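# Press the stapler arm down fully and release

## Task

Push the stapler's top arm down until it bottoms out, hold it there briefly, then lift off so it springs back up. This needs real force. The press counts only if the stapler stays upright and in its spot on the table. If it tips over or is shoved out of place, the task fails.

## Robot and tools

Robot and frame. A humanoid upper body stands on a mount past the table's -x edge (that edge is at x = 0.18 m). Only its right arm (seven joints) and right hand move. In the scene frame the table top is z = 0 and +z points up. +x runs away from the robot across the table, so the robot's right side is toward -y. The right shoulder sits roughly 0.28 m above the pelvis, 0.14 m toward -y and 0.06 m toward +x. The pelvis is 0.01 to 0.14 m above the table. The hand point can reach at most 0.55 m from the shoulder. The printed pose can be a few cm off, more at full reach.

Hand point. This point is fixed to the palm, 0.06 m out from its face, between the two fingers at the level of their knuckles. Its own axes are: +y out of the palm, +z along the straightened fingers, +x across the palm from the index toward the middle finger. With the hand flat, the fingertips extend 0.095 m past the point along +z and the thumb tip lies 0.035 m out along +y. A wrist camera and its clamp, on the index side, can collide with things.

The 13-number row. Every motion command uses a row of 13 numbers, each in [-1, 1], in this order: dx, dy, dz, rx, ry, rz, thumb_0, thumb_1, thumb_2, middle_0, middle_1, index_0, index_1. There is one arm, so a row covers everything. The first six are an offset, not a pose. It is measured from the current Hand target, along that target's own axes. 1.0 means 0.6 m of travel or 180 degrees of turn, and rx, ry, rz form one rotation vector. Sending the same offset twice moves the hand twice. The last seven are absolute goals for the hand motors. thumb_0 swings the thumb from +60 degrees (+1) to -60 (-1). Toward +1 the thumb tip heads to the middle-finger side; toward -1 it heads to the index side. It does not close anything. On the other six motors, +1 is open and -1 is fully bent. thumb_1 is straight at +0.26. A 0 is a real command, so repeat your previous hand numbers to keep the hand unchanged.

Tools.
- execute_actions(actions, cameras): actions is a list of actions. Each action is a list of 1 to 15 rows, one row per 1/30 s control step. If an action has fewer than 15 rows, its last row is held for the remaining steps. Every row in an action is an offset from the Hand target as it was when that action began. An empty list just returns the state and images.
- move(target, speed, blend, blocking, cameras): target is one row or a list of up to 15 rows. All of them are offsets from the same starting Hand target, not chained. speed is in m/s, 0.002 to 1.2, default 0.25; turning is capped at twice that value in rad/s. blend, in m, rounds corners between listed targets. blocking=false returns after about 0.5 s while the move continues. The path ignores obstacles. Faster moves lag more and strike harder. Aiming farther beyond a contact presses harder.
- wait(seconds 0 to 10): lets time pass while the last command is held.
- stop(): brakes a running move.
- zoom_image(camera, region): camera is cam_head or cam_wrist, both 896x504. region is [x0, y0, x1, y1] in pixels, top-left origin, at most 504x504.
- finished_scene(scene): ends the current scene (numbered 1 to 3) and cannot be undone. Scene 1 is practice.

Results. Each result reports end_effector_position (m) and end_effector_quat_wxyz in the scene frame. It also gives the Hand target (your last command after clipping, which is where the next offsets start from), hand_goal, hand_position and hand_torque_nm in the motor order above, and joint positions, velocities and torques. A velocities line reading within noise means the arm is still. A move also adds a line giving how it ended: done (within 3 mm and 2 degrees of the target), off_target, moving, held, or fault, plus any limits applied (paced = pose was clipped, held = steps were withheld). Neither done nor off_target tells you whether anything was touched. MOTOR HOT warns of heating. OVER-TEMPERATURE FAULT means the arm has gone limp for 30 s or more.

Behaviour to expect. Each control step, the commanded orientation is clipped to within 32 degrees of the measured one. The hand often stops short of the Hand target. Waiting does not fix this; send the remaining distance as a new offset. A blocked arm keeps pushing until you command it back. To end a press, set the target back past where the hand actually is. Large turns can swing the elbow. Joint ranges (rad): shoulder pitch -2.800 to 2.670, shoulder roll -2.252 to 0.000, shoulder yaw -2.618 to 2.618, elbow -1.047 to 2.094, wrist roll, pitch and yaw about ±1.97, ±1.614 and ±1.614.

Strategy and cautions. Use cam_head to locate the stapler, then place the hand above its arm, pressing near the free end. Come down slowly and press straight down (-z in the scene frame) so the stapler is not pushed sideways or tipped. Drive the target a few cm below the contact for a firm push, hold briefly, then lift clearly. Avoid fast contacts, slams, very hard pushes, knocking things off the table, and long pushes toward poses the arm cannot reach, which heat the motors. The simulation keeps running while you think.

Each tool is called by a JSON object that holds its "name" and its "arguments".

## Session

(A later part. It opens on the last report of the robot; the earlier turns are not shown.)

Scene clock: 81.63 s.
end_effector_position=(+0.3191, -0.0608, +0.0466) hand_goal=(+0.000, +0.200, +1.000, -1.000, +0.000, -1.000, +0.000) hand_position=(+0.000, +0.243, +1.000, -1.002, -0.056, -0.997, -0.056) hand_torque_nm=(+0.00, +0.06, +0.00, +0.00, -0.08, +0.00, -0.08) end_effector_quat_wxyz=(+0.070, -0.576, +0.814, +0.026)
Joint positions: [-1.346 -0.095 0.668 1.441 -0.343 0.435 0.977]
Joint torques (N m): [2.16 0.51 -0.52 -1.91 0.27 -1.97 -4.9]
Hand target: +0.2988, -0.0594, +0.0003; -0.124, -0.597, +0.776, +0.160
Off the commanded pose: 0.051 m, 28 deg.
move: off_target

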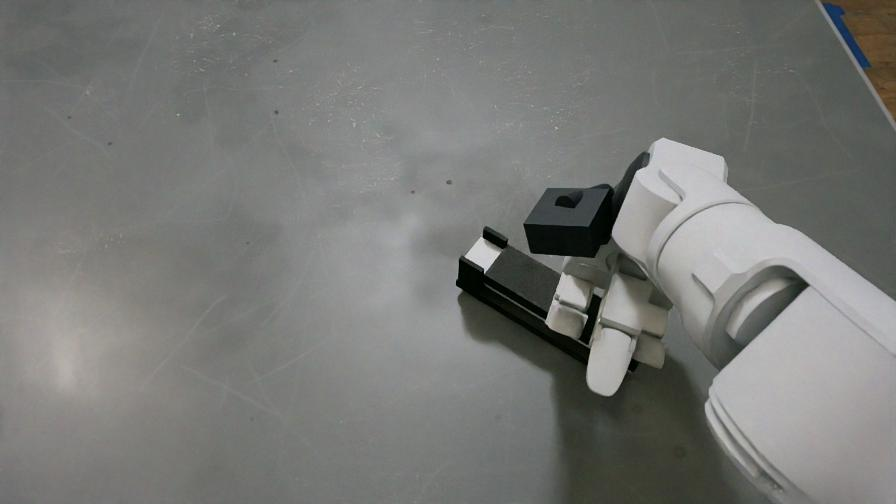

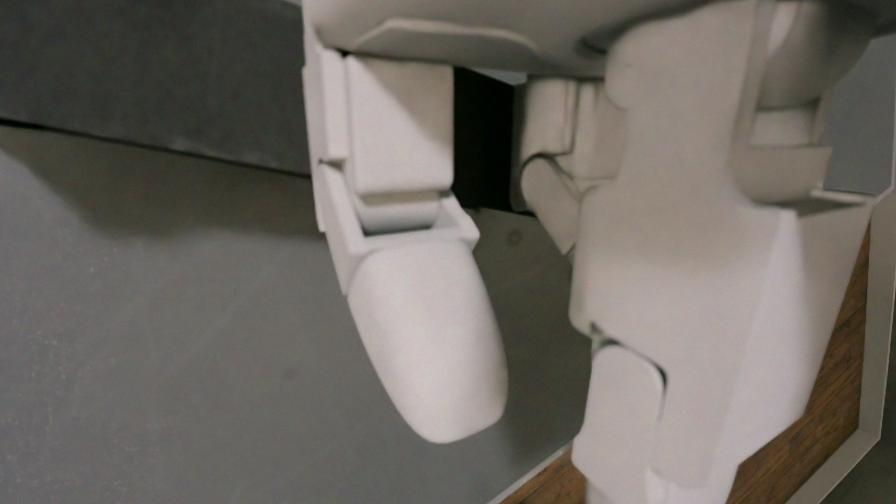

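{"name": "move", "arguments": {"target": [-0.006,0.037,-0.147,0.13,0,0,0,0.2,1,-1,0,-1,0], "cameras": ["all"], "speed": 0.08}}

{"name": "zoom_image", "arguments": {"camera": "cam_head", "region": [450, 180, 730, 440]}}

Scene clock: 86.03 s.
end_effector_position=(+0.3125, -0.0625, +0.0868) hand_goal=(+0.000, +0.200, +1.000, -1.000, +0.000, -1.000, +0.000) hand_position=(+0.000, +0.243, +1.000, -1.002, -0.056, -0.997, -0.056) hand_torque_nm=(+0.00, +0.06, +0.00, +0.00, -0.08, +0.00, -0.08) end_effector_quat_wxyz=(-0.022, -0.607, +0.794, +0.011)
Joint positions: [-1.456 -0.061 0.802 1.441 -0.421 0.533 1.23]
Joint torques (N m): [-7.7 -1.43 0.1 -1.9 0.02 0.09 0.35]
Hand target: +0.3138, -0.0595, +0.0900; +0.000, -0.610, +0.793, -0.001
Off the commanded pose: 0.005 m, 3 deg.
move: off_target

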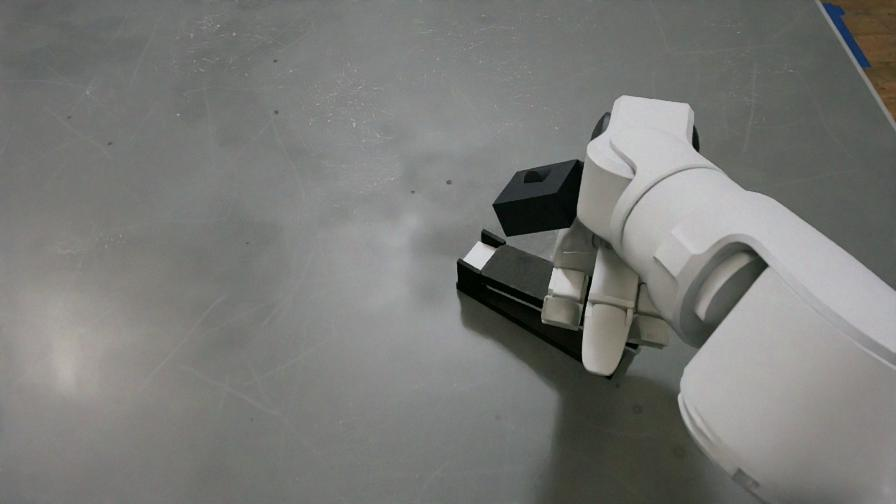

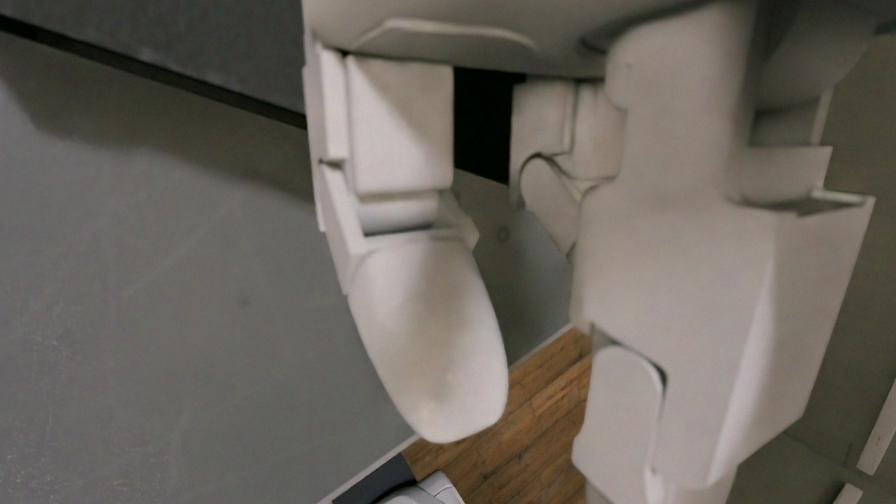

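Scaled by 1.800 from the camera's 896x504 image, which has a finer 1280x720 frame.

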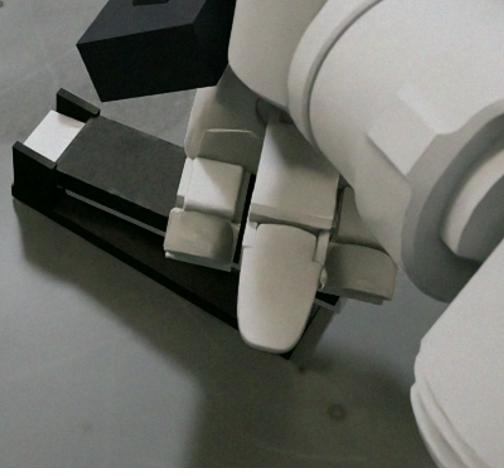

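{"name": "move", "arguments": {"target": [[-0.005,0.017,0.058,-0.055,0,0,0,0.2,1,-1,0,-1,0],[-0.0015,0.03,0.108,-0.11,0,0,0,0.2,1,-1,0,-1,0]], "cameras": ["all"], "speed": 0.06}}

{"name": "zoom_image", "arguments": {"camera": "cam_head", "region": [450, 180, 730, 440]}}

Scene clock: 92.67 s.
end_effector_position=(+0.3164, -0.0581, +0.0512) hand_goal=(+0.000, +0.200, +1.000, -1.000, +0.000, -1.000, +0.000) hand_position=(+0.000, +0.243, +1.000, -1.002, -0.056, -0.997, -0.056) hand_torque_nm=(+0.00, +0.06, +0.00, +0.00, -0.08, +0.00, -0.08) end_effector_quat_wxyz=(+0.053, -0.588, +0.807, +0.021)
Joint positions: [-1.361 -0.071 0.638 1.441 -0.421 0.457 1.014]
Joint torques (N m): [-0.83 0.11 -0.71 -1.54 0.42 -1.16 -1.52]
Hand target: +0.2967, -0.0542, +0.0252; -0.105, -0.600, +0.781, +0.135
Off the commanded pose: 0.033 m, 23 deg.
move: off_target

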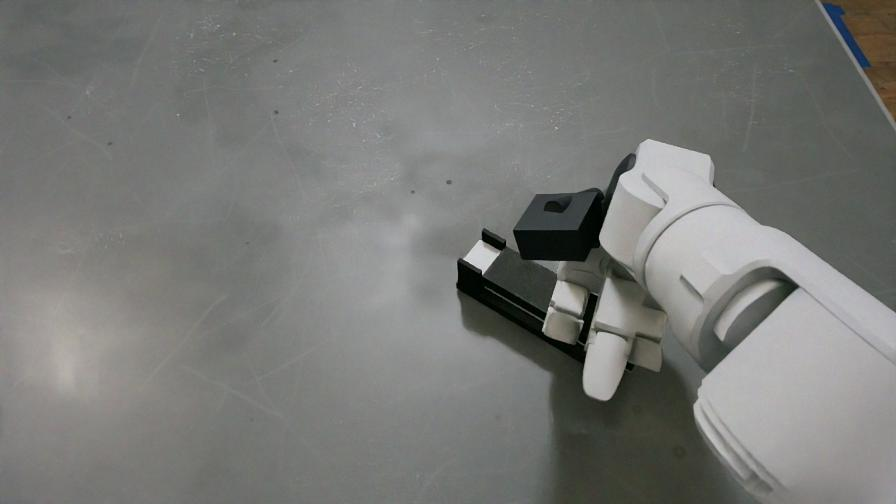

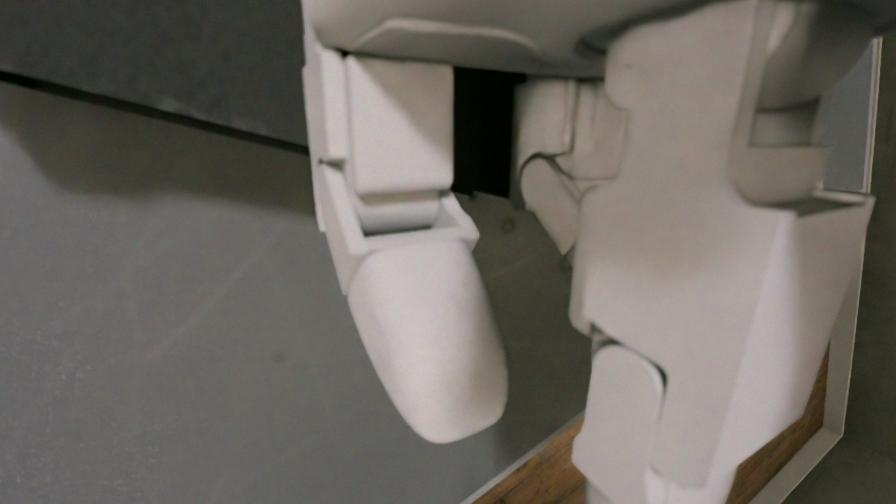

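Scaled by 1.800 from the camera's 896x504 image, which has a finer 1280x720 frame.

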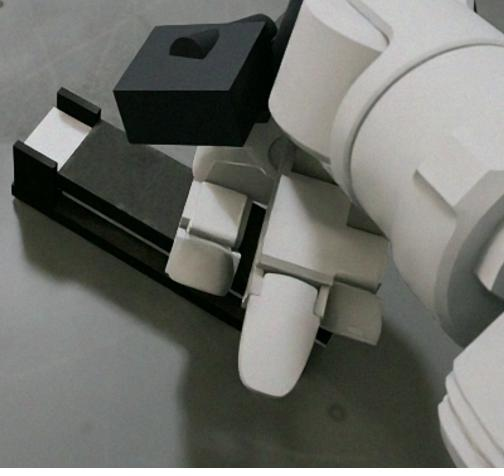

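{"name": "move", "arguments": {"target": [0.003,0.002,0.0325,-0.01,0,0,0,0.2,1,-1,0,-1,0], "cameras": ["all"], "speed": 0.06}}

{"name": "zoom_image", "arguments": {"camera": "cam_head", "region": [450, 180, 730, 440]}}

Scene clock: 97.13 s.
end_effector_position=(+0.3141, -0.0593, +0.0471) hand_goal=(+0.000, +0.200, +1.000, -1.000, +0.000, -1.000, +0.000) hand_position=(+0.000, +0.243, +1.000, -1.002, -0.056, -0.997, -0.056) hand_torque_nm=(+0.00, +0.06, +0.00, +0.00, -0.08, +0.00, -0.08) end_effector_quat_wxyz=(+0.052, -0.584, +0.810, +0.024)
Joint positions: [-1.346 -0.074 0.63 1.441 -0.421 0.455 1.005]
Joint torques (N m): [1.69 0.93 -0.81 -1.69 0.47 -1.75 -3.18]
Hand target: +0.2888, -0.0539, +0.0073; -0.114, -0.599, +0.779, +0.148
Off the commanded pose: 0.047 m, 24 deg.
move: off_target

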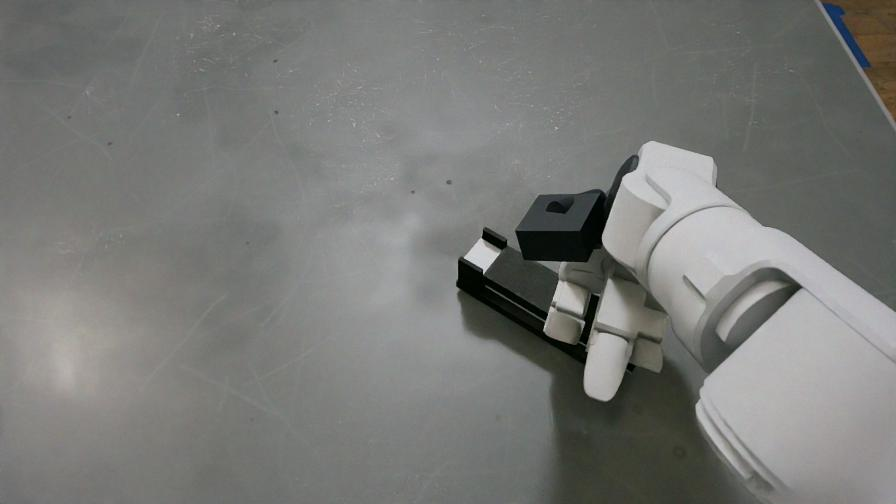

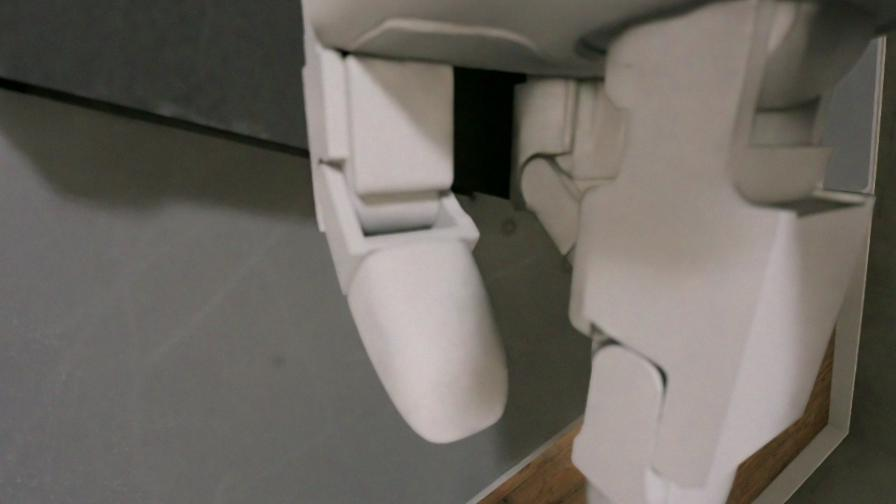

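Scaled by 1.800 from the camera's 896x504 image, which has a finer 1280x720 frame.

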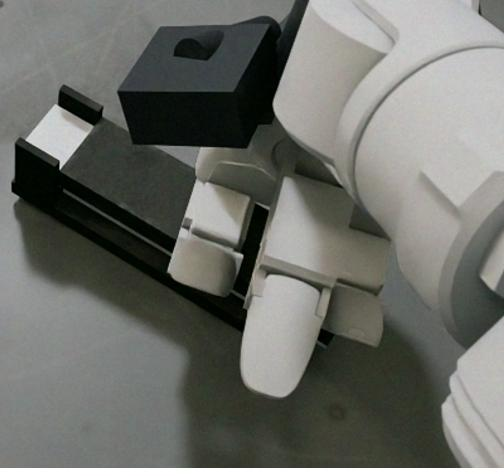

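{"name": "move", "arguments": {"target": [-0.006,0.037,-0.167,0.13,0,0,0,0.2,1,-1,0,-1,0], "cameras": ["all"], "speed": 0.08}}

{"name": "zoom_image", "arguments": {"camera": "cam_head", "region": [450, 180, 730, 440]}}

Scene clock: 101.37 s.
end_effector_position=(+0.3010, -0.0573, +0.1022) hand_goal=(+0.000, +0.200, +1.000, -1.000, +0.000, -1.000, +0.000) hand_position=(+0.000, +0.243, +1.000, -1.002, -0.056, -0.997, -0.056) hand_torque_nm=(+0.00, +0.06, +0.00, +0.00, -0.08, +0.00, -0.08) end_effector_quat_wxyz=(-0.056, -0.606, +0.792, +0.040)
Joint positions: [-1.563 0.022 0.674 1.693 -0.516 0.427 1.275]
Joint torques (N m): [-8.92 -1.41 0.06 -0.76 -0.12 -0.2 0.14]
Hand target: +0.3053, -0.0544, +0.1086; +0.009, -0.609, +0.793, -0.013
Off the commanded pose: 0.008 m, 10 deg.
joint sent to its limit — joint 2 (shoulder roll), upper limit. The joint targets are off in orientation, not in position.
move: off_target

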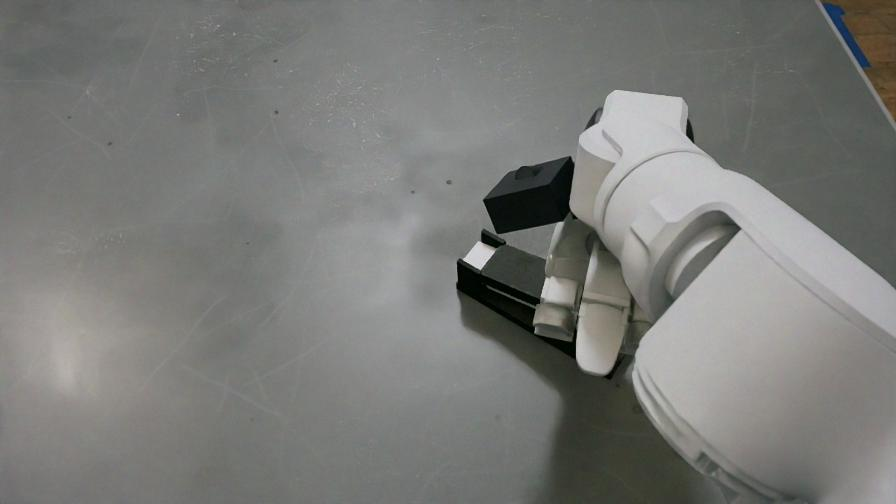

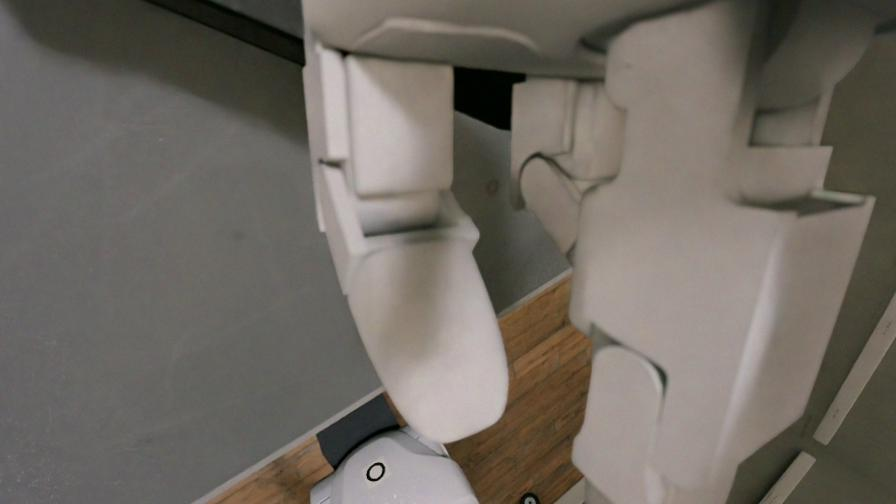

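Scaled by 1.800 from the camera's 896x504 image, which has a finer 1280x720 frame.

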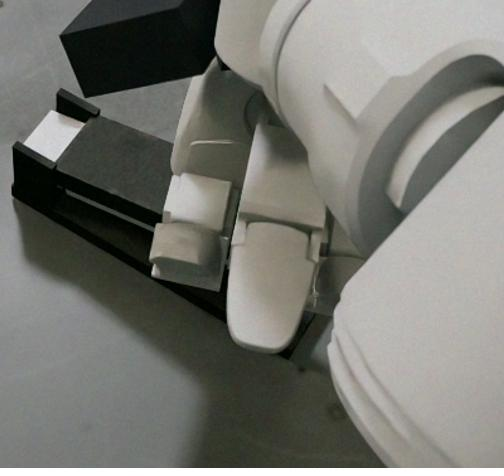

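{"name": "finished_scene", "arguments": {"scene": 2}}

The scene is finished: the task was done.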